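# Move one bottle from the cabinet onto the bench

## Task

Take a single bottle out of the cabinet and leave it standing upright on the bench; the remaining two bottles must stay inside the cabinet.

## Robot and tools

Robot: two six-joint arms, left_arm and right_arm, each with a two-finger gripper (140 mm stroke, fingers that can fold) and riding its own carriage on one floor track. left_rail carries left_arm and is always the carriage toward +y; right_rail carries right_arm. Image left and right do not match these names.

Scene frame: fixed to the table, metres. Table top is z = 0, +z up, +x is the direction the arms face, +y to their left. The track lies along y at x = 0, y = 0 at its centre; the table starts at x = 0.17. Each arm base sits at x = 0, y = its carriage position_m, z = 0.04. Gripper axes: fingers point along its +z, open and close along its y. end_effector_position is the spot between the pads when shut; fingertips extend about 33 mm past it at small openings, 9 mm when wide open. A camera block sticks out about 10 cm along the gripper's +x. Reported hand poses may be off by a few centimetres.

execute_actions(actions, cameras): actions holds one action object or is empty (an empty list returns images and the scene number). An action may contain rows, steps, until, and left_rail / right_rail commands.
- rows: 1 to 15 rows, one per 1/30 s control step. Each row is one list of 18 numbers in [-1, 1] covering both arms: left_arm shoulder pan, shoulder lift, elbow, wrist 1, wrist 2, wrist 3, gripper position, force_limit, speed, then the same nine for right_arm. The six joint numbers are offsets, not poses: each is measured from that arm's Joint targets as they stood when the call began (not from the previous row), scaled so 1.0 = 1.481 rad for pan and lift and 2.222 rad for elbow and the three wrists. Sending 0 for all six holds the current targets. Gripper position is absolute: +1 fully open, about -0.8 pads touch, -1 closes until blocked. force_limit -1 to +1 (about 14 N to 58 N pad force at slow close; faster speed grips harder). speed -1 to +1 (about 30 to 250 mm/s). To leave a gripper alone, resend its previous three numbers.
- steps: 1 to 450 control steps, default 15, at least the row count. After the last row the arm keeps heading for that row's target.
- until: stops the action early on rail conditions, e.g. {"right_rail": {"position_status": ["!=", "moving"]}} or {"all": {"status": "ended"}}. Numbers need a comparison ("<", ">=", etc.).
- left_rail / right_rail: {"position_m": y} sets an absolute target (left_rail -0.8 to 1.5, right_rail -1.5 to 0.8 m); speed_m_s 0.01 to 1; acceleration_factor 0.1 to 1; {"stop": true} brakes. Drive, then wait with until on position_status before using that arm. Keep carriages at least 0.78 m apart.

move(target, speed, blend, stop_force, zero, blocking, cameras): plans a smooth joint path. target is one 18-number row (same layout and scaling, offsets from the current Joint targets) or up to 15 such rows, each still counted from those same starting targets. speed in rad/s for the joint with farthest to go, 0.01 to 3.14, default 0.5. blend in rad rounds corners between list targets. stop_force 4 to 120 N ends an arm's path when its wrist sensor feels that much push; use a slow speed for touching, and omit it when backing away from a contact. zero (default true) rezeros before the move. blocking=false returns early; then use wait or stop before new rows. The move line reports done, off_target, held, fault, etc.; limits=held means a check trimmed steps.

wait(seconds 0 to 10) lets time pass. stop brakes a running move (not carriages). zoom_image(camera, region [x0,y0,x1,y1], max 504 px each side) enlarges the newest image of cam_high, cam_low, cam_front, cam_side, cam_left_wrist or cam_right_wrist. zero_wrist_force(arm) rezeros that arm's force sensor. read_manual(section) gives licence text only. finished_scene(scene) ends the scene irreversibly; call it only once the bottle stands on the bench with the robot clear.

Results: Joint positions and velocities per arm, rail first (m) then six joints (rad). Joint targets: what each joint is commanded to; offsets are added to these. Joint torques, Wrist force/torque (in gripper axes; a surface push reads as force into the arm). object_status: 0 moving, 1 blocked while opening, 2 blocked while closing (a grip), 3 reached position or pads met (maybe nothing held). position_measured in counts: 3 open, ~139 at 60 mm, ~200 at 20 mm, 230 shut. Rail fields: position_m, position_status (moving, done, contact_stop, time_out, stopped, stopped_with_arm, stopped_for_other_arm, stopped_for_other_carriage), position_answer (taken / not_taken). "joint command not followed" means the clearance check altered commands.

Gripping: grasp near the fingertips (outer quarter of pads); grips near the palm can fold the fingers and slip on narrow parts. Confirm object_status 2 before lifting. Fingertips pushed into a surface fold quietly.

Avoid: net force of roughly 150 N on an arm or joint torques at limits (pan/lift 287, elbow 130, wrists 46.9 N m) which freeze the arm for 10 s; any contact between the two arms or closing a gripper on the other's fingers; knocking bottles over; dropping or releasing a moving bottle; anything leaving the table, including onto the track or the strip beside it. Move slowly near the cabinet, keep loads close to the gripper centre, and avoid long stretched holds that heat motors.

Each tool is called as name([rows], argument=value, ...), one row to a line, values as JSON.

## Session

execute_actions(actions=[])

Scene clock: 0.00 s.
left_arm: end_effector_position=(+0.3563, +1.0931, +0.5790) position_measured=3 object_status=3 end_effector_quat_wxyz=(+0.000, +0.000, +1.000, +0.000) | right_arm: end_effector_position=(+0.3563, -1.0543, +0.5790) position_measured=3 object_status=3 end_effector_quat_wxyz=(+0.000, +0.000, +1.000, +0.000)
Joint positions: left_arm=[1.015 -0.281 -2.157 1.821 -1.235 -1.571 -0.281] | right_arm=[-1.133 -0.281 -2.157 1.821 -1.235 -1.571 -0.281]
Joint velocities: within noise
Joint torques (N m): no reading
Wrist force (N): no reading
Wrist torque (N m): no reading
Wrist force, peak (N): no reading
Joint targets: left_arm=[1.015 -0.281 -2.157 1.821 -1.235 -1.571 -0.281] | right_arm=[-1.133 -0.281 -2.157 1.821 -1.235 -1.571 -0.281]
Tool commands: left_gripper/position=+1.0 left_gripper/force_limit=+1.0 left_gripper/speed=+1.0 right_gripper/position=+1.0 right_gripper/force_limit=+1.0 right_gripper/speed=+1.0
left_rail: position_m=1.015 position_status=done
right_rail: position_m=-1.133 position_status=done

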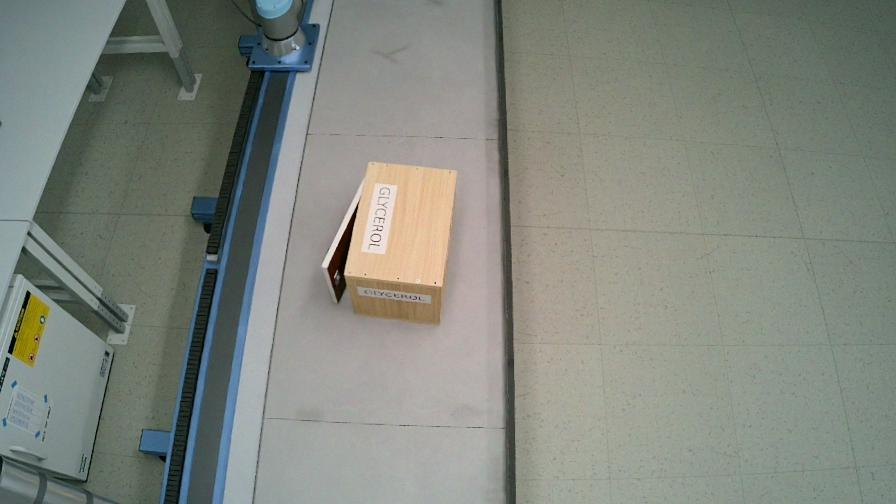

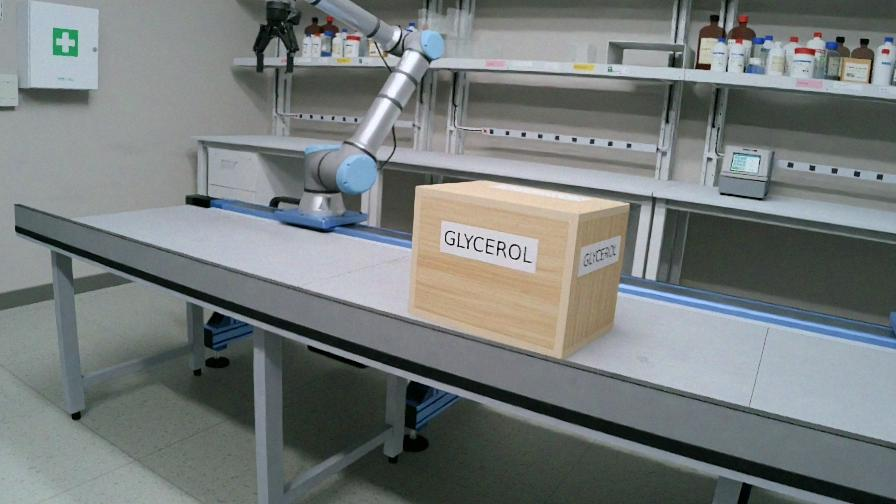

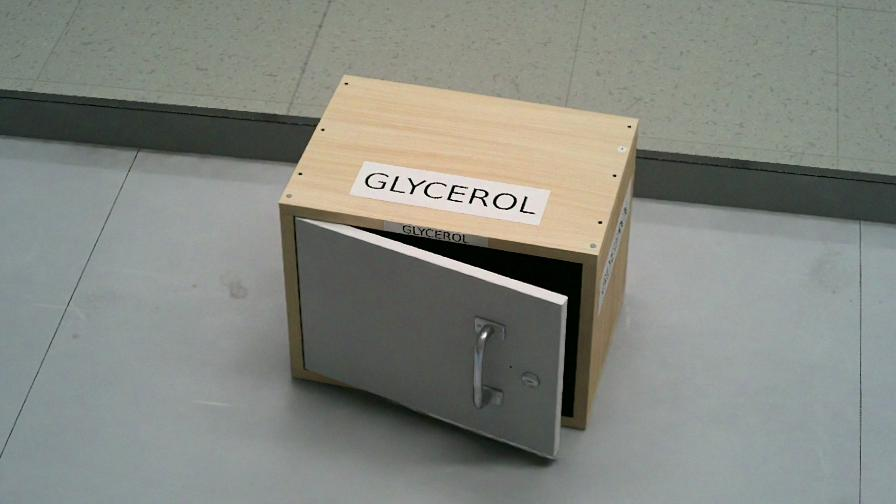

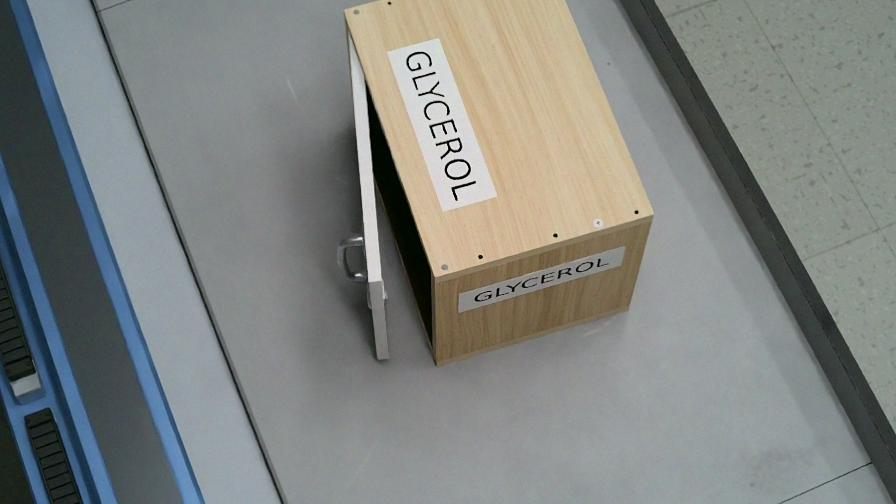

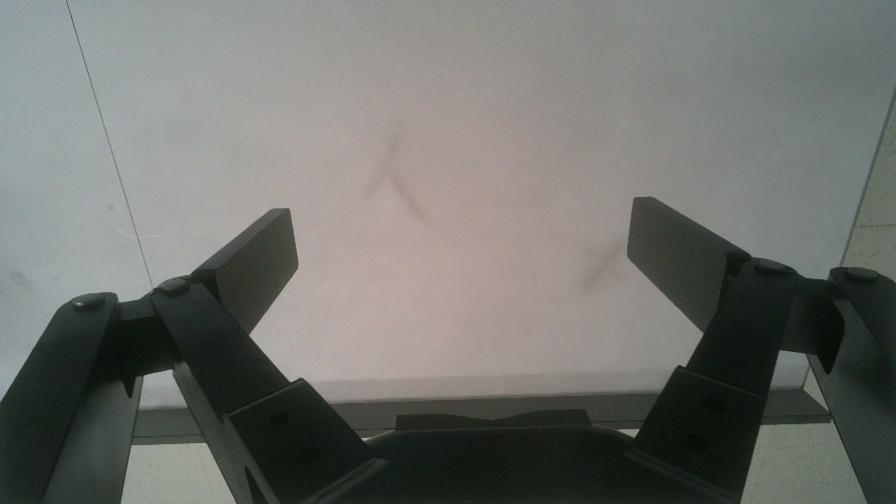

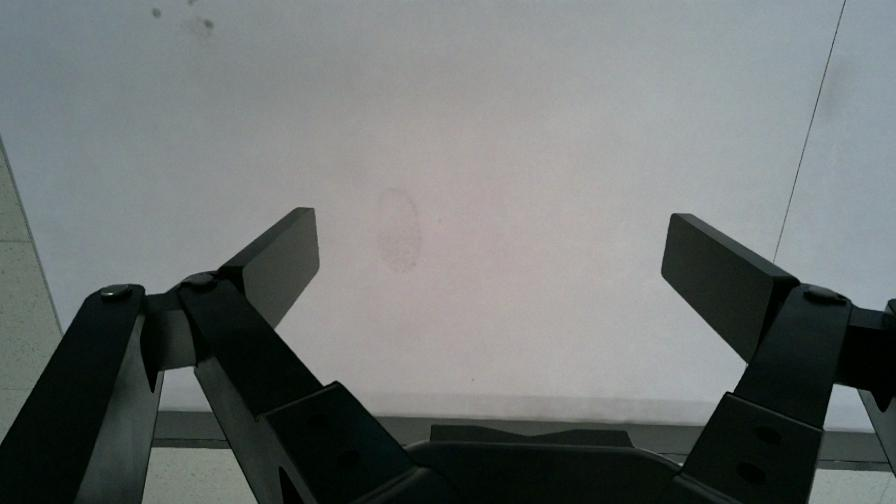

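execute_actions([
  {"rows":[[0,0,0,0,0,0,1,1,1,0.3687,0.1177,0.0661,-0.1445,0,0.2457,-1,-1,-1]],"right_rail":{"position_m":-0.5},"steps":150,"until":{"right_rail":{"position_status":["!=","moving"]}}},
], cameras=["cam_right_wrist","cam_side"])

Scene clock: 15.23 s.
left_arm: end_effector_position=(+0.3563, +1.0931, +0.5790) position_measured=3 object_status=3 end_effector_quat_wxyz=(+0.000, +0.000, +1.000, +0.000) | right_arm: end_effector_position=(+0.3848, -0.2148, +0.4500) position_measured=230 object_status=3 end_effector_quat_wxyz=(+0.000, +0.000, +1.000, +0.000)
Joint positions: left_arm=[1.015 -0.281 -2.157 1.821 -1.235 -1.571 -0.281] | right_arm=[-0.5 0.266 -1.982 1.968 -1.556 -1.571 0.265]
Joint torques (N m): left_arm=[-0.04 -0.17 -51.46 -4.29 -0.39 0.36] | right_arm=[11.32 -27.02 -57.29 -4.84 -1.46 3.3]
Wrist force (N): left_arm=[0.1 0.4 -0.1] | right_arm=[0.0 -0.4 -0.2]
Wrist torque (N m): left_arm=[0.09 -0.02 0.00] | right_arm=[-0.09 0.00 -0.07]
Wrist force, peak (N): left_arm=[0.3 1.0 0.3] | right_arm=[20.1 -7.7 -25.9]
Joint targets: left_arm=[1.015 -0.281 -2.157 1.821 -1.235 -1.571 -0.281] | right_arm=[-0.500 0.266 -1.982 1.968 -1.556 -1.571 0.265]
left_rail: position_m=1.015 position_status=done
right_rail: position_m=-0.500 position_status=done
camera_calibration:
cam_right_wrist: T_world_to_cam=[[-0.0033319, 0.999255, -0.0384456, 0.246708], [0.936352, 0.0166139, 0.35067, -0.519331], [0.351047, -0.0348302, -0.93571, 0.461794], [0, 0, 0, 1]] pos_world=[0.324987, -0.221812, 0.623704]
Images, in order (width x height): cam_side 896x504, cam_right_wrist 896x504.

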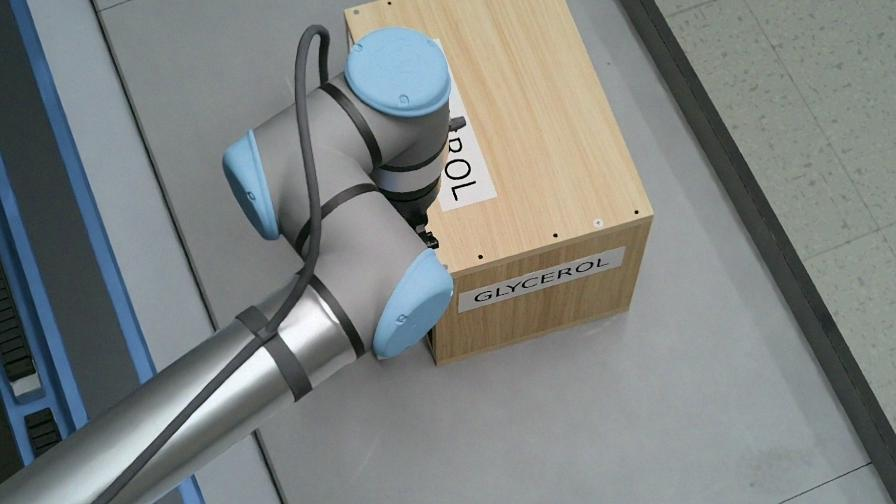

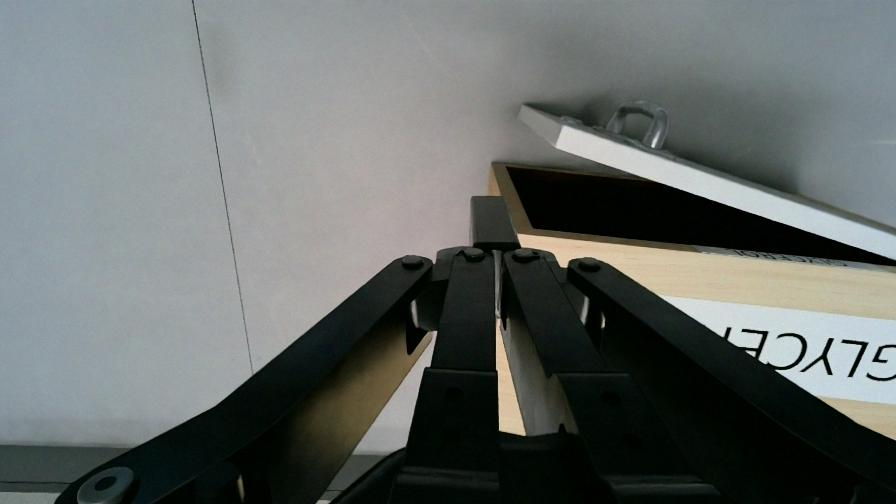

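move([
  [0,0,0,0,0,0,1,1,1,-0.0153,0.0676,0.1377,-0.1831,0,-0.0099,-1,-1,-1],
  [0,0,0,0,0,0,1,1,1,0.0901,0.1355,0.1060,-0.1967,0,0.1278,-1,-1,-1],
  [0,0,0,0,0,0,1,1,1,0.2581,0.0744,0.1347,-0.1847,0,0.4473,-1,-1,-1],
  [0,0,0,0,0,0,1,1,1,0.4538,0.1481,0.0996,-0.1986,0,0.7741,-1,-1,-1],
], stop_force=45, speed=[0.4,0.25,0.35,0.35], cameras=["cam_front","cam_side","cam_high","cam_right_wrist"])

Scene clock: 27.00 s.
left_arm: end_effector_position=(+0.3563, +1.0931, +0.5790) position_measured=3 object_status=3 end_effector_quat_wxyz=(+0.000, +0.000, +1.000, +0.000) | right_arm: end_effector_position=(+0.1692, +0.0251, +0.2454) position_measured=230 object_status=3 end_effector_quat_wxyz=(+0.000, +0.500, +0.866, +0.000)
Joint positions: left_arm=[1.015 -0.281 -2.157 1.821 -1.235 -1.571 -0.281] | right_arm=[-0.5 0.938 -1.763 2.189 -1.997 -1.571 1.985]
Joint torques (N m): left_arm=[-0.54 -0.38 -51.98 -4.01 -0.58 0.23] | right_arm=[15.37 -17.07 -55.67 -6.67 0.82 3.39]
Wrist force (N): left_arm=[-0.1 0.4 0.3] | right_arm=[-1.3 -0.6 -0.4]
Wrist torque (N m): left_arm=[0.10 0.04 0.00] | right_arm=[-0.31 0.05 -0.06]
Wrist force, peak (N): left_arm=[-0.5 0.9 -0.1] | right_arm=[1.0 -0.7 -3.2]
Joint targets: left_arm=[1.015 -0.281 -2.157 1.821 -1.235 -1.571 -0.281] | right_arm=[-0.500 0.938 -1.763 2.189 -1.997 -1.571 1.985]
left_rail: position_m=1.015 position_status=done
right_rail: position_m=-0.500 position_status=done
move: done
camera_calibration:
cam_right_wrist: T_world_to_cam=[[0.864011, 0.502043, -0.0379197, -0.135999], [0.481986, -0.803021, 0.350495, -0.152287], [0.145513, -0.321109, -0.935797, 0.396332], [0, 0, 0, 1]] pos_world=[0.133233, 0.0732532, 0.419105]
Images, in order (width x height): cam_high 896x504, cam_front 896x504, cam_side 896x504, cam_right_wrist 896x504.

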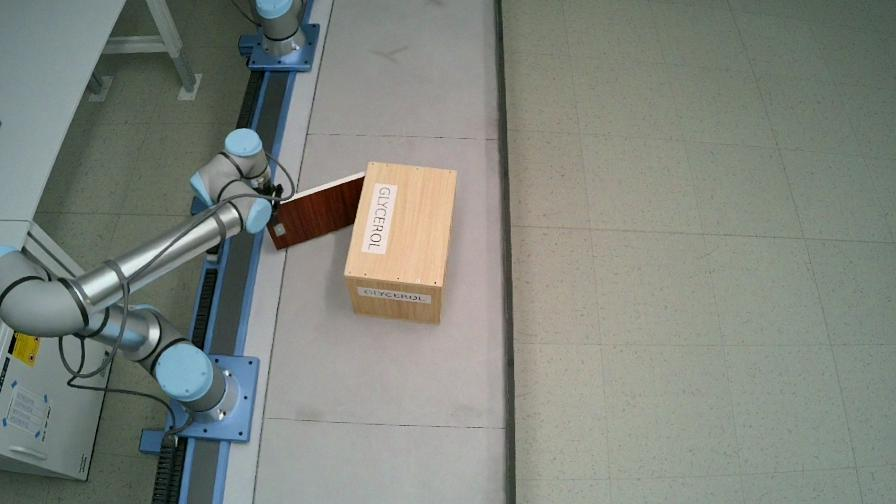

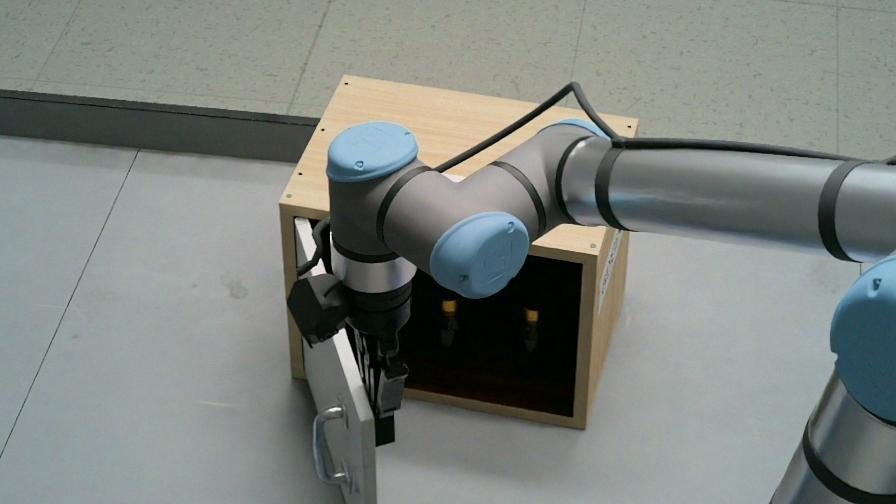

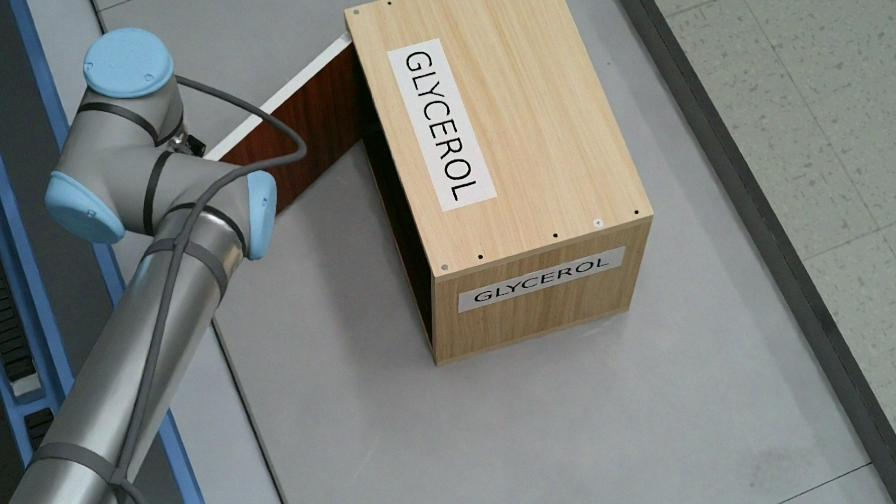

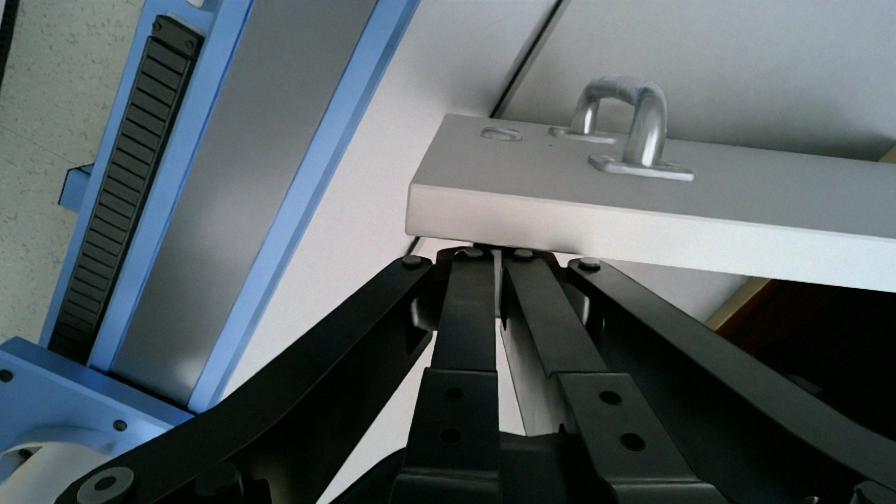

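move([
  [0,0,0,0,0,0,1,1,1,0.1057,0.1530,-0.0924,-0.0096,0,0.2673,-1,-1,-1],
  [0,0,0,0,0,0,1,1,1,0.1200,0.3076,-0.2136,0.0086,0,0.4964,-1,-1,-1],
  [0,0,0,0,0,0,1,1,1,0.1157,0.2612,-0.1772,0.0031,0,0.4277,-1,-1,-1],
  [0,0,0,0,0,0,1,1,1,0.1200,0.2552,-0.3760,0.2059,0,0.4964,-1,-1,-1],
], stop_force=45, speed=[0.4,0.4,0.4,0.5], cameras=["cam_front","cam_high"])

Scene clock: 33.63 s.
left_arm: end_effector_position=(+0.3563, +1.0931, +0.5790) position_measured=3 object_status=3 end_effector_quat_wxyz=(+0.000, +0.000, +1.000, +0.000) | right_arm: end_effector_position=(+0.1972, +0.2991, +0.5003) position_measured=230 object_status=3 end_effector_quat_wxyz=(+0.000, +0.834, +0.552, +0.000)
Joint positions: left_arm=[1.015 -0.281 -2.157 1.821 -1.235 -1.571 -0.281] | right_arm=[-0.5 1.116 -1.385 1.354 -1.54 -1.571 3.088]
Joint torques (N m): left_arm=[-0.23 0.38 -51.95 -4.01 -0.56 0.2] | right_arm=[17.16 -83.72 -59.56 -2.78 -1.31 3.9]
Wrist force (N): left_arm=[-0.1 0.2 0.6] | right_arm=[0.7 -0.6 -0.2]
Wrist torque (N m): left_arm=[0.04 0.02 0.00] | right_arm=[-0.13 -0.11 -0.03]
Wrist force, peak (N): left_arm=[-0.4 0.3 0.8] | right_arm=[0.2 -0.9 -3.8]
Joint targets: left_arm=[1.015 -0.281 -2.157 1.821 -1.235 -1.571 -0.281] | right_arm=[-0.500 1.116 -1.385 1.354 -1.540 -1.571 3.088]
left_rail: position_m=1.015 position_status=done
right_rail: position_m=-0.500 position_status=done
move: done
Images, in order (width x height): cam_high 896x504, cam_front 896x504.

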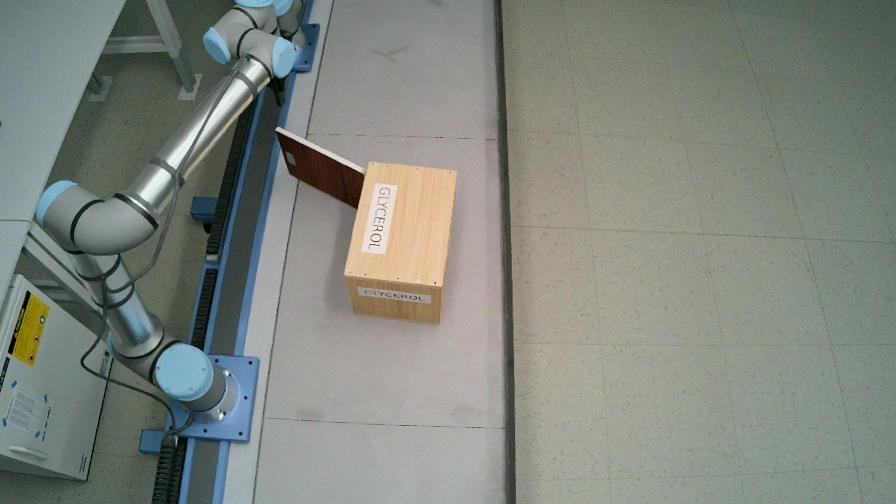

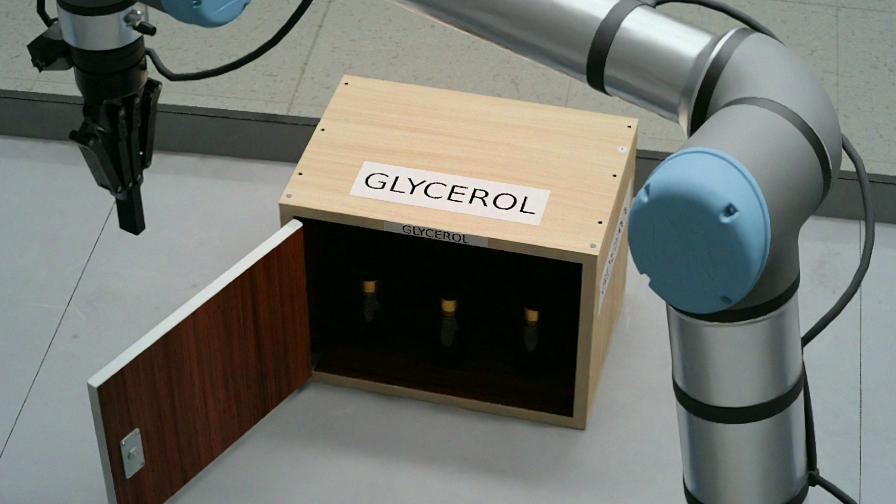

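zoom_image(camera="cam_front", region=[290, 200, 610, 440])

Scaled by 1.575 from the camera's 896x504 image, which has a finer 1280x720 frame.

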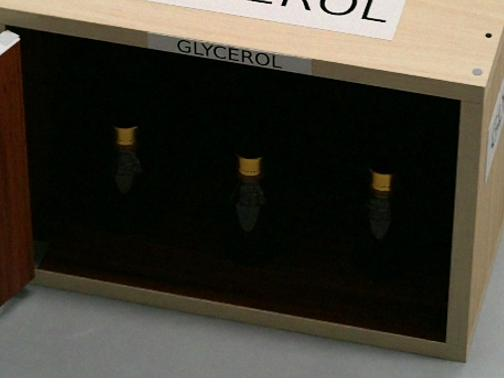

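move(target=[0,0,0,0,0,0,1,1,1,0.0939,0,0,0,-0.8050,-0.7147,1,-1,-1], speed=0.8)

move(target=[0,0,0,0,0,0,1,1,1,0,0.0373,0.3919,0.2902,0,-0.6750,1,-1,-1], speed=0.6, cameras=["cam_front","cam_high","cam_right_wrist"])

Scene clock: 43.30 s.
left_arm: end_effector_position=(+0.3563, +1.0931, +0.5790) position_measured=3 object_status=3 end_effector_quat_wxyz=(+0.000, +0.000, +1.000, +0.000) | right_arm: end_effector_position=(+0.4005, +0.2152, +0.9145) position_measured=3 object_status=0 end_effector_quat_wxyz=(+0.765, +0.077, +0.621, -0.150)
Joint positions: left_arm=[1.015 -0.281 -2.157 1.821 -1.235 -1.571 -0.281] | right_arm=[-0.5 1.255 -1.385 1.354 -1.54 -3.359 1.5]
Joint torques (N m): left_arm=[0.03 0.04 -52.26 -3.85 -0.52 0.16] | right_arm=[17.09 -71.05 -57.57 -4.21 -4.72 -3.19]
Wrist force (N): left_arm=[0.1 0.3 -0.4] | right_arm=[0.5 0.1 -1.3]
Wrist torque (N m): left_arm=[0.07 -0.02 -0.01] | right_arm=[-0.22 0.11 0.38]
Wrist force, peak (N): left_arm=[0.5 0.4 0.6] | right_arm=[2.0 -1.0 -0.5]
Joint targets: left_arm=[1.015 -0.281 -2.157 1.821 -1.235 -1.571 -0.281] | right_arm=[-0.500 1.255 -1.385 1.354 -1.540 -3.359 1.500]
left_rail: position_m=1.015 position_status=done
right_rail: position_m=-0.500 position_status=done
move: done

Scene clock: 44.77 s.
left_arm: end_effector_position=(+0.3563, +1.0931, +0.5790) position_measured=3 object_status=3 end_effector_quat_wxyz=(+0.000, +0.000, +1.000, +0.000) | right_arm: end_effector_position=(+0.4050, +0.2290, +0.7052) position_measured=3 object_status=3 end_effector_quat_wxyz=(+0.645, -0.225, +0.593, -0.426)
Joint positions: left_arm=[1.015 -0.281 -2.157 1.821 -1.235 -1.571 -0.281] | right_arm=[-0.5 1.255 -1.369 1.6 -1.357 -3.359 1.078]
Joint torques (N m): left_arm=[0.5 -0.22 -52.76 -3.73 -0.61 0.47] | right_arm=[7.83 -84.85 -57.95 -6.67 -4.37 3.68]
Wrist force (N): left_arm=[0.1 0.3 0.1] | right_arm=[-0.2 1.1 -0.7]
Wrist torque (N m): left_arm=[0.07 -0.01 0.01] | right_arm=[-0.15 0.17 0.08]
Wrist force, peak (N): left_arm=[-0.3 0.7 -0.3] | right_arm=[11.1 12.7 -4.6]
Joint targets: left_arm=[1.015 -0.281 -2.157 1.821 -1.235 -1.571 -0.281] | right_arm=[-0.500 1.255 -1.369 1.600 -1.357 -3.359 1.078]
left_rail: position_m=1.015 position_status=done
right_rail: position_m=-0.500 position_status=done
move: held (right_arm; a check stopped the path); limits=held; right_arm: the wrist 3 is farthest, 1.078 rad from its target
joint command not followed: on one or more control steps a check withheld the commanded joint targets of the right arm, and it was not sent them on those steps.
cause: the commanded joint targets, or the way to them, would bring two parts of the arm too close to each other (its gripper and another part of the arm, with joints 5 (wrist 1) to 7 (wrist 3) between them, 7 mm apart when it was first held).
camera_calibration:
cam_right_wrist: T_world_to_cam=[[0.319065, 0.52407, -0.789651, 0.321093], [-0.268438, 0.849053, 0.455028, -0.411446], [0.908922, 0.0667888, 0.411583, -0.49039], [0, 0, 0, 1]] pos_world=[0.232829, 0.213817, 0.642607]
Images, in order (width x height): cam_high 896x504, cam_front 896x504, cam_right_wrist 896x504.

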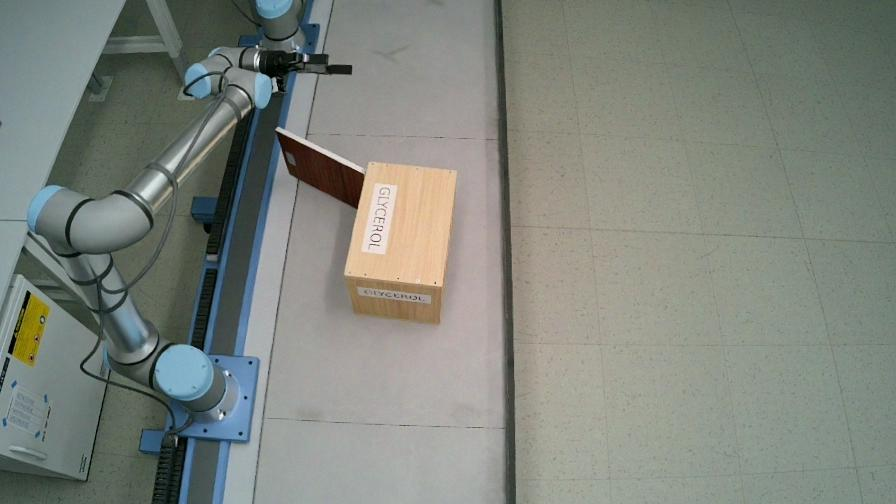

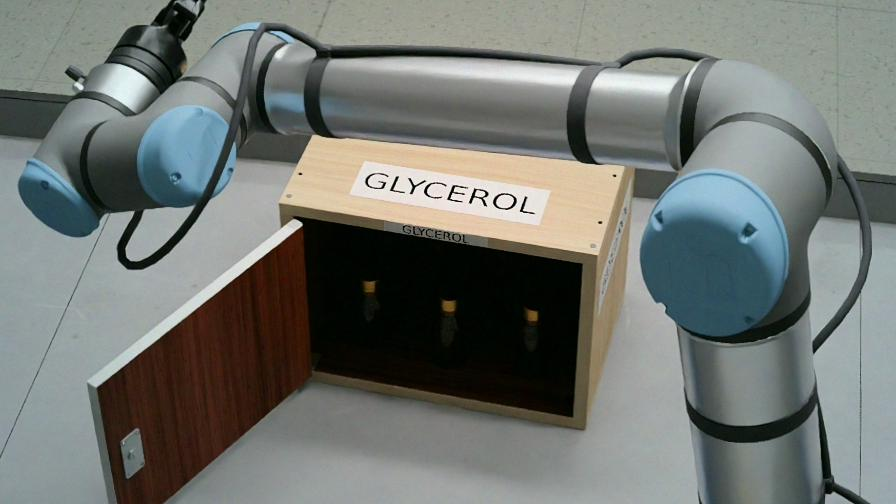

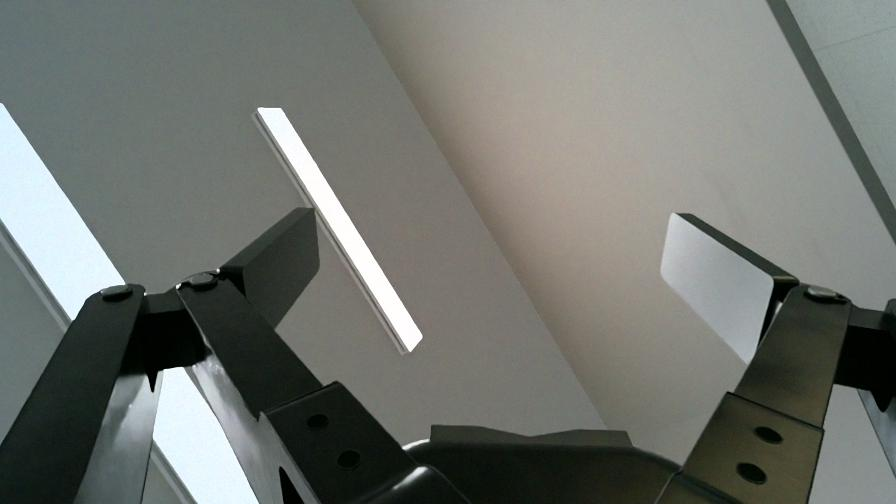

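move([
  [0,0,0,0,0,0,1,1,1,0,0,0,0,0,0.9287,1,-1,-1],
  [0,0,0,0,0,0,1,1,1,0,0.0265,0.2812,0.2079,0,0.9287,1,-1,-1],
], speed=0.8, blend=0.1, cameras=["cam_front","cam_high","cam_right_wrist","cam_side"])

Scene clock: 51.53 s.
left_arm: end_effector_position=(+0.3563, +1.0931, +0.5790) position_measured=3 object_status=3 end_effector_quat_wxyz=(+0.000, +0.000, +1.000, +0.000) | right_arm: end_effector_position=(+0.3300, -0.0003, +0.2502) position_measured=3 object_status=3 end_effector_quat_wxyz=(+0.706, +0.035, +0.706, -0.034)
Joint positions: left_arm=[1.015 -0.281 -2.157 1.821 -1.235 -1.571 -0.281] | right_arm=[-0.5 1.255 -1.33 2.225 -0.895 -3.359 3.142]
Joint torques (N m): left_arm=[-0.97 0.29 -52.6 -3.72 -0.66 0.09] | right_arm=[-10.36 -38.43 -15.13 1.5 0.9 3.22]
Wrist force (N): left_arm=[0.3 0.0 0.4] | right_arm=[0.5 -0.2 -0.7]
Wrist torque (N m): left_arm=[0.01 -0.06 0.00] | right_arm=[-0.20 0.09 0.05]
Wrist force, peak (N): left_arm=[0.3 0.9 0.0] | right_arm=[4.6 -5.0 -2.1]
Joint targets: left_arm=[1.015 -0.281 -2.157 1.821 -1.235 -1.571 -0.281] | right_arm=[-0.500 1.255 -1.330 2.225 -0.895 -3.359 3.142]
left_rail: position_m=1.015 position_status=done
right_rail: position_m=-0.500 position_status=done
move: done
camera_calibration:
cam_right_wrist: T_world_to_cam=[[0.13615, 0.990686, -0.00225758, -0.0306284], [-0.347701, 0.0499181, 0.936276, -0.124333], [0.927668, -0.126689, 0.351259, -0.210814], [0, 0, 0, 1]] pos_world=[0.156504, 0.00984194, 0.190391]
Images, in order (width x height): cam_high 896x504, cam_front 896x504, cam_side 896x504, cam_right_wrist 896x504.

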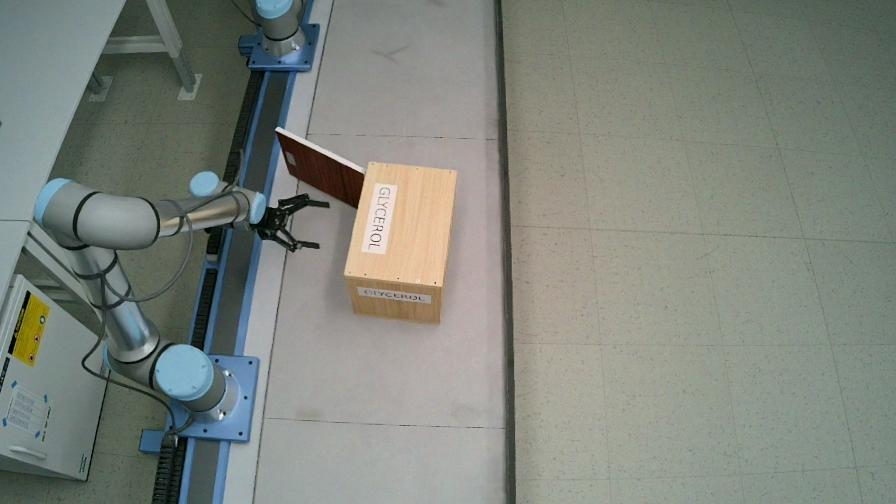

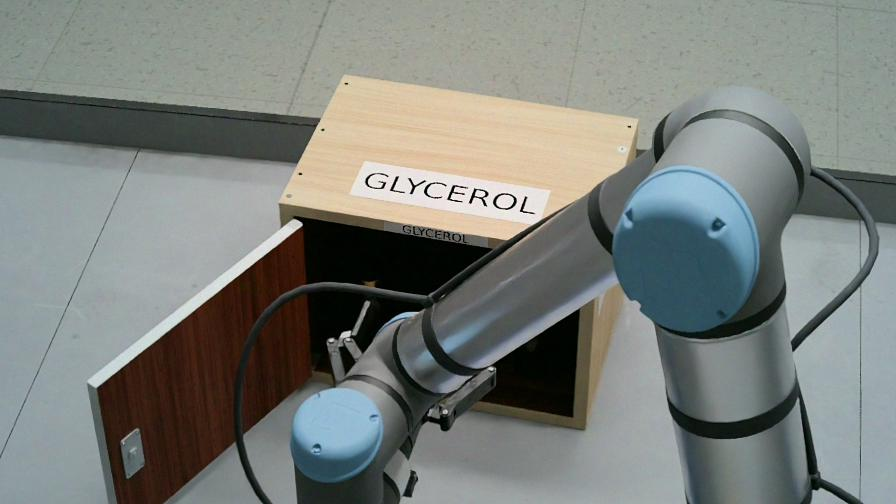

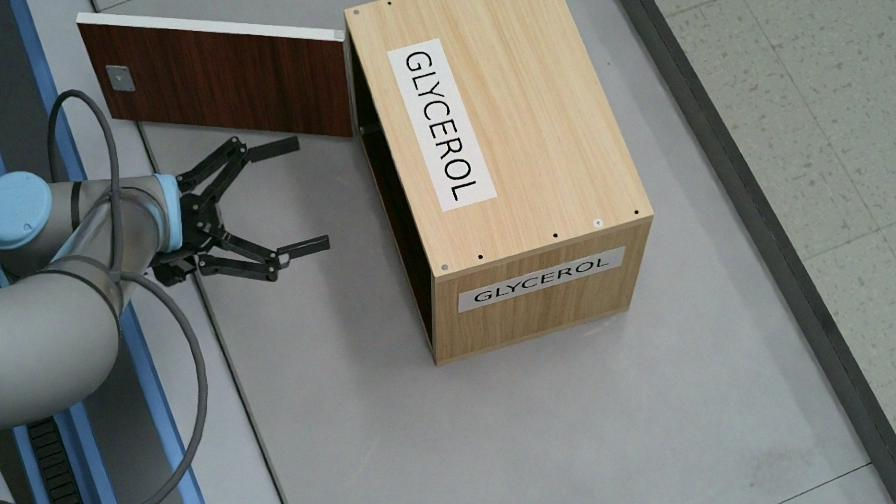

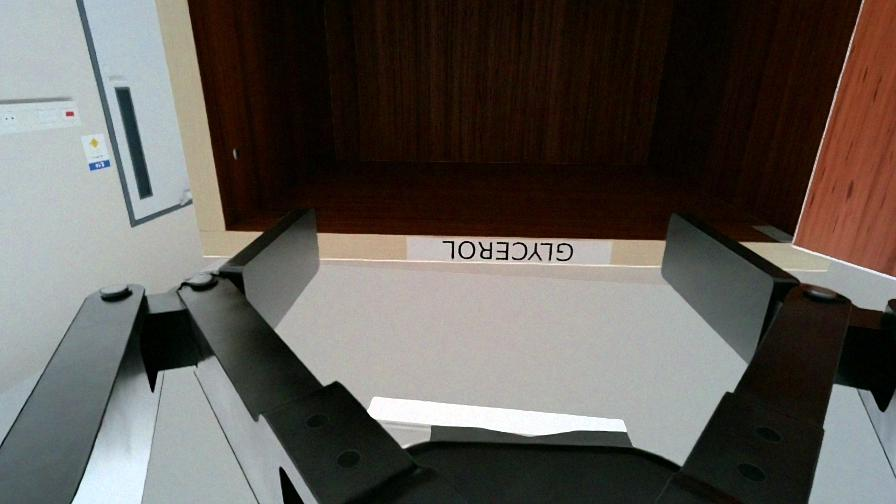

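move(target=[0,0,0,0,0,0,1,1,1,0,0.1339,0.0153,-0.1044,0,0,1,-1,-1], cameras=["cam_right_wrist"])

Scene clock: 53.43 s.
left_arm: end_effector_position=(+0.3563, +1.0931, +0.5790) position_measured=3 object_status=3 end_effector_quat_wxyz=(+0.000, +0.000, +1.000, +0.000) | right_arm: end_effector_position=(+0.3307, +0.0016, +0.1394) position_measured=3 object_status=3 end_effector_quat_wxyz=(+0.706, +0.035, +0.706, -0.035)
Joint positions: left_arm=[1.015 -0.281 -2.157 1.821 -1.235 -1.571 -0.281] | right_arm=[-0.5 1.255 -1.132 2.259 -1.127 -3.36 3.142]
Joint torques (N m): left_arm=[-0.67 0.45 -52.9 -3.56 -0.51 0.12] | right_arm=[-10.08 -50.8 -8.9 -3.06 0.78 2.43]
Wrist force (N): left_arm=[-0.1 0.1 0.0] | right_arm=[1.4 -0.6 -1.0]
Wrist torque (N m): left_arm=[0.03 0.02 0.00] | right_arm=[-0.33 -0.14 0.05]
Wrist force, peak (N): left_arm=[0.1 0.7 0.3] | right_arm=[3.3 -0.7 -0.7]
Joint targets: left_arm=[1.015 -0.281 -2.157 1.821 -1.235 -1.571 -0.281] | right_arm=[-0.500 1.255 -1.132 2.259 -1.127 -3.359 3.142]
left_rail: position_m=1.015 position_status=done
right_rail: position_m=-0.500 position_status=done
move: done
camera_calibration:
cam_right_wrist: T_world_to_cam=[[0.136112, 0.990689, -0.00304109, -0.0326775], [-0.347502, 0.0506178, 0.936312, -0.0205147], [0.927748, -0.126386, 0.351156, -0.17223], [0, 0, 0, 1]] pos_world=[0.157105, 0.0116442, 0.0795884]
Images, in order (width x height): cam_right_wrist 896x504.

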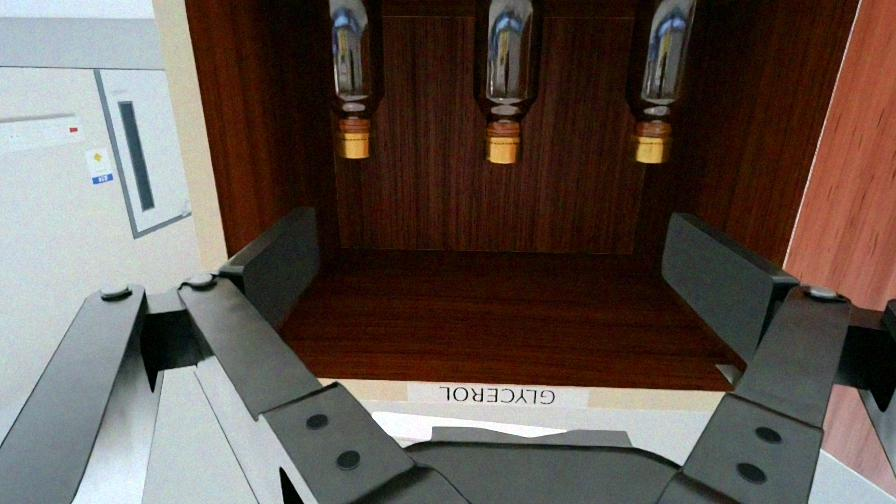

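move(target=[0,0,0,0,0,0,1,1,1,-0.0755,0.0140,-0.0115,0.0022,-0.0506,0,-0.03,-1,-1], cameras=["cam_right_wrist","cam_front"])

Scene clock: 61.17 s.
left_arm: end_effector_position=(+0.3563, +1.0931, +0.5790) position_measured=3 object_status=3 end_effector_quat_wxyz=(+0.000, +0.000, +1.000, +0.000) | right_arm: end_effector_position=(+0.3962, +0.0120, +0.1349) position_measured=132 object_status=0 end_effector_quat_wxyz=(+0.706, +0.034, +0.706, -0.034)
Joint positions: left_arm=[1.015 -0.281 -2.157 1.821 -1.235 -1.571 -0.281] | right_arm=[-0.5 1.143 -1.111 2.233 -1.122 -3.472 3.142]
Joint torques (N m): left_arm=[-0.12 1.12 -53.27 -3.5 -0.42 0.11] | right_arm=[-18.5 -50.8 -30.28 1.08 -1.65 2.19]
Wrist force (N): left_arm=[-0.2 0.6 0.0] | right_arm=[0.5 -0.6 -0.8]
Wrist torque (N m): left_arm=[0.13 0.04 0.00] | right_arm=[-0.33 0.14 0.05]
Wrist force, peak (N): left_arm=[0.2 0.9 0.0] | right_arm=[1.4 -1.6 -2.7]
Joint targets: left_arm=[1.015 -0.281 -2.157 1.821 -1.235 -1.571 -0.281] | right_arm=[-0.500 1.143 -1.111 2.233 -1.122 -3.472 3.142]
left_rail: position_m=1.015 position_status=done
right_rail: position_m=-0.500 position_status=done
move: done
camera_calibration:
cam_right_wrist: T_world_to_cam=[[0.135605, 0.990758, -0.00312775, -0.0516917], [-0.347419, 0.0505072, 0.936349, 0.00582583], [0.927853, -0.125887, 0.351057, -0.230176], [0, 0, 0, 1]] pos_world=[0.222603, 0.0219437, 0.0751882]
Images, in order (width x height): cam_front 896x504, cam_right_wrist 896x504.

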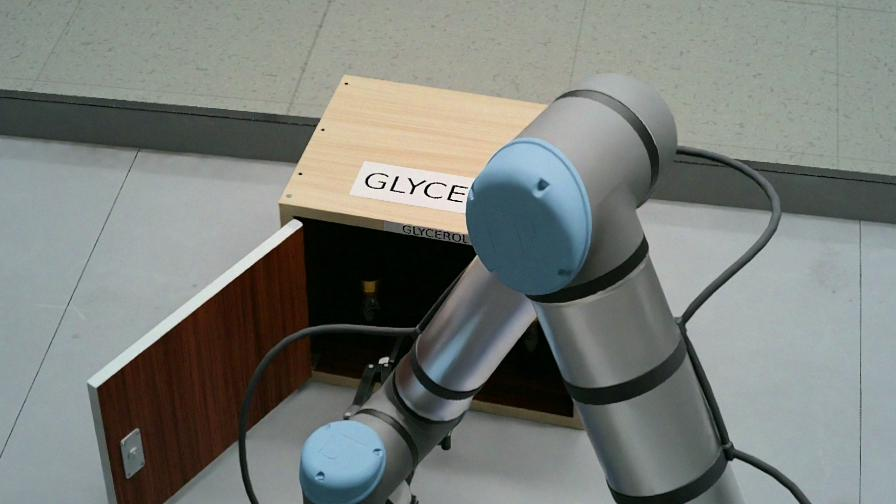

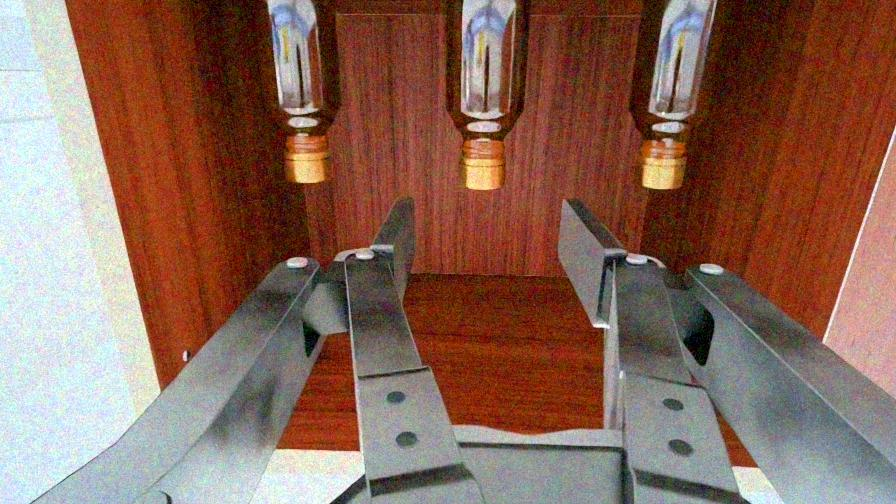

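move(target=[0,0,0,0,0,0,1,1,1,-0.0978,0.0114,-0.0054,-0.0022,-0.0650,0,-0.03,-1,-1], speed=0.1, stop_force=8, cameras=["cam_right_wrist","cam_front"])

Scene clock: 66.70 s.
left_arm: end_effector_position=(+0.3563, +1.0931, +0.5790) position_measured=3 object_status=3 end_effector_quat_wxyz=(+0.000, +0.000, +1.000, +0.000) | right_arm: end_effector_position=(+0.4779, +0.0035, +0.1291) position_measured=132 object_status=3 end_effector_quat_wxyz=(+0.706, +0.035, +0.706, -0.035)
Joint positions: left_arm=[1.015 -0.281 -2.157 1.821 -1.235 -1.571 -0.281] | right_arm=[-0.5 0.998 -1.094 2.221 -1.127 -3.616 3.142]
Joint torques (N m): left_arm=[-0.55 0.46 -52.96 -3.4 -0.61 0.06] | right_arm=[-12.46 -52.3 -31.8 -3.22 -1.79 2.63]
Wrist force (N): left_arm=[0.2 0.2 -0.4] | right_arm=[0.7 -0.7 -1.0]
Wrist torque (N m): left_arm=[0.05 -0.04 0.00] | right_arm=[-0.34 0.14 0.03]
Wrist force, peak (N): left_arm=[-0.3 0.9 0.2] | right_arm=[1.2 -0.3 -1.5]
Joint targets: left_arm=[1.015 -0.281 -2.157 1.821 -1.235 -1.571 -0.281] | right_arm=[-0.500 0.998 -1.094 2.221 -1.127 -3.616 3.142]
left_rail: position_m=1.015 position_status=done
right_rail: position_m=-0.500 position_status=done
move: done
camera_calibration:
cam_right_wrist: T_world_to_cam=[[0.13602, 0.990701, -0.00307589, -0.05461], [-0.347507, 0.0506184, 0.93631, 0.0402217], [0.92776, -0.126288, 0.351161, -0.305035], [0, 0, 0, 1]] pos_world=[0.304404, 0.0135441, 0.0692882]
Images, in order (width x height): cam_front 896x504, cam_right_wrist 896x504.

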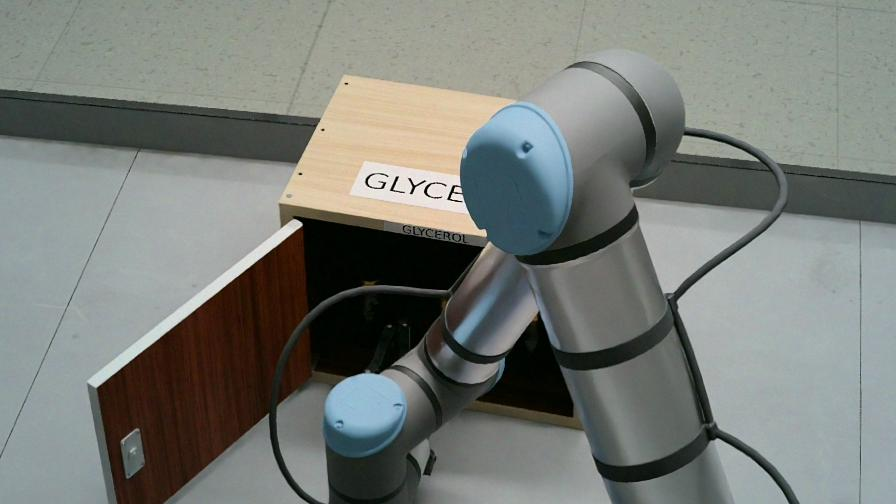

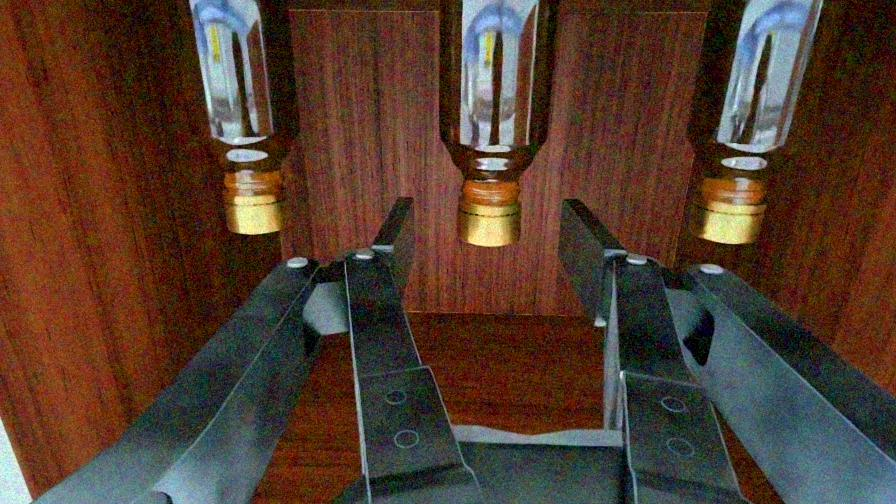

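move(target=[0,0,0,0,0,0,1,1,1,-0.0283,0.0028,-0.0040,0.0021,-0.0189,0,-0.03,-1,-1], speed=0.1, stop_force=8, cameras=["cam_right_wrist"])

Scene clock: 69.77 s.
left_arm: end_effector_position=(+0.3563, +1.0931, +0.5790) position_measured=3 object_status=3 end_effector_quat_wxyz=(+0.000, +0.000, +1.000, +0.000) | right_arm: end_effector_position=(+0.5030, +0.0011, +0.1291) position_measured=132 object_status=3 end_effector_quat_wxyz=(+0.706, +0.035, +0.706, -0.035)
Joint positions: left_arm=[1.015 -0.281 -2.157 1.821 -1.235 -1.571 -0.281] | right_arm=[-0.5 0.956 -1.09 2.212 -1.123 -3.658 3.142]
Joint torques (N m): left_arm=[-1.02 0.12 -53.42 -3.24 -0.49 0.11] | right_arm=[-15.64 -53.88 -32.19 0.75 -1.16 2.22]
Wrist force (N): left_arm=[-0.2 0.3 -0.2] | right_arm=[0.9 -0.9 -1.2]
Wrist torque (N m): left_arm=[0.07 0.05 0.00] | right_arm=[-0.41 0.10 0.03]
Wrist force, peak (N): left_arm=[0.6 0.7 -0.2] | right_arm=[1.6 -1.0 -0.8]
Joint targets: left_arm=[1.015 -0.281 -2.157 1.821 -1.235 -1.571 -0.281] | right_arm=[-0.500 0.956 -1.090 2.212 -1.123 -3.658 3.142]
left_rail: position_m=1.015 position_status=done
right_rail: position_m=-0.500 position_status=done
move: done
camera_calibration:
cam_right_wrist: T_world_to_cam=[[0.135923, 0.990715, -0.00309907, -0.0555005], [-0.347513, 0.0506067, 0.936309, 0.0490382], [0.927771, -0.126189, 0.351165, -0.328549], [0, 0, 0, 1]] pos_world=[0.329404, 0.0110441, 0.0692881]
Images, in order (width x height): cam_right_wrist 896x504.

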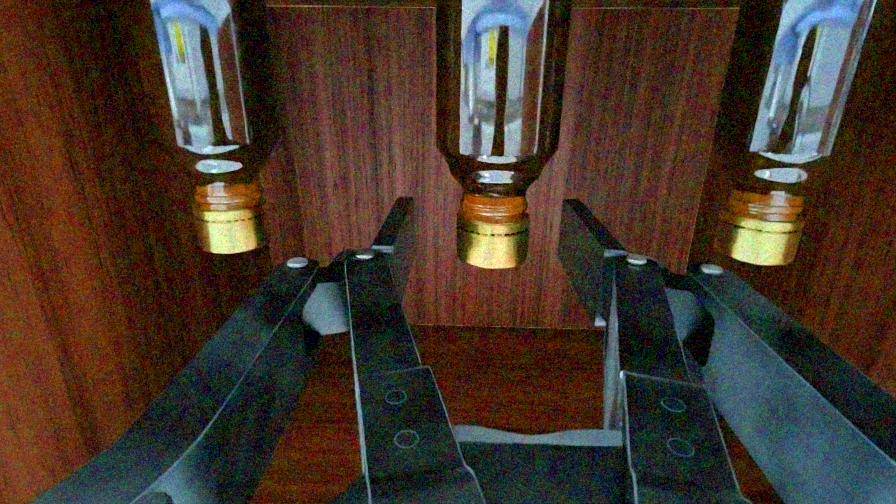

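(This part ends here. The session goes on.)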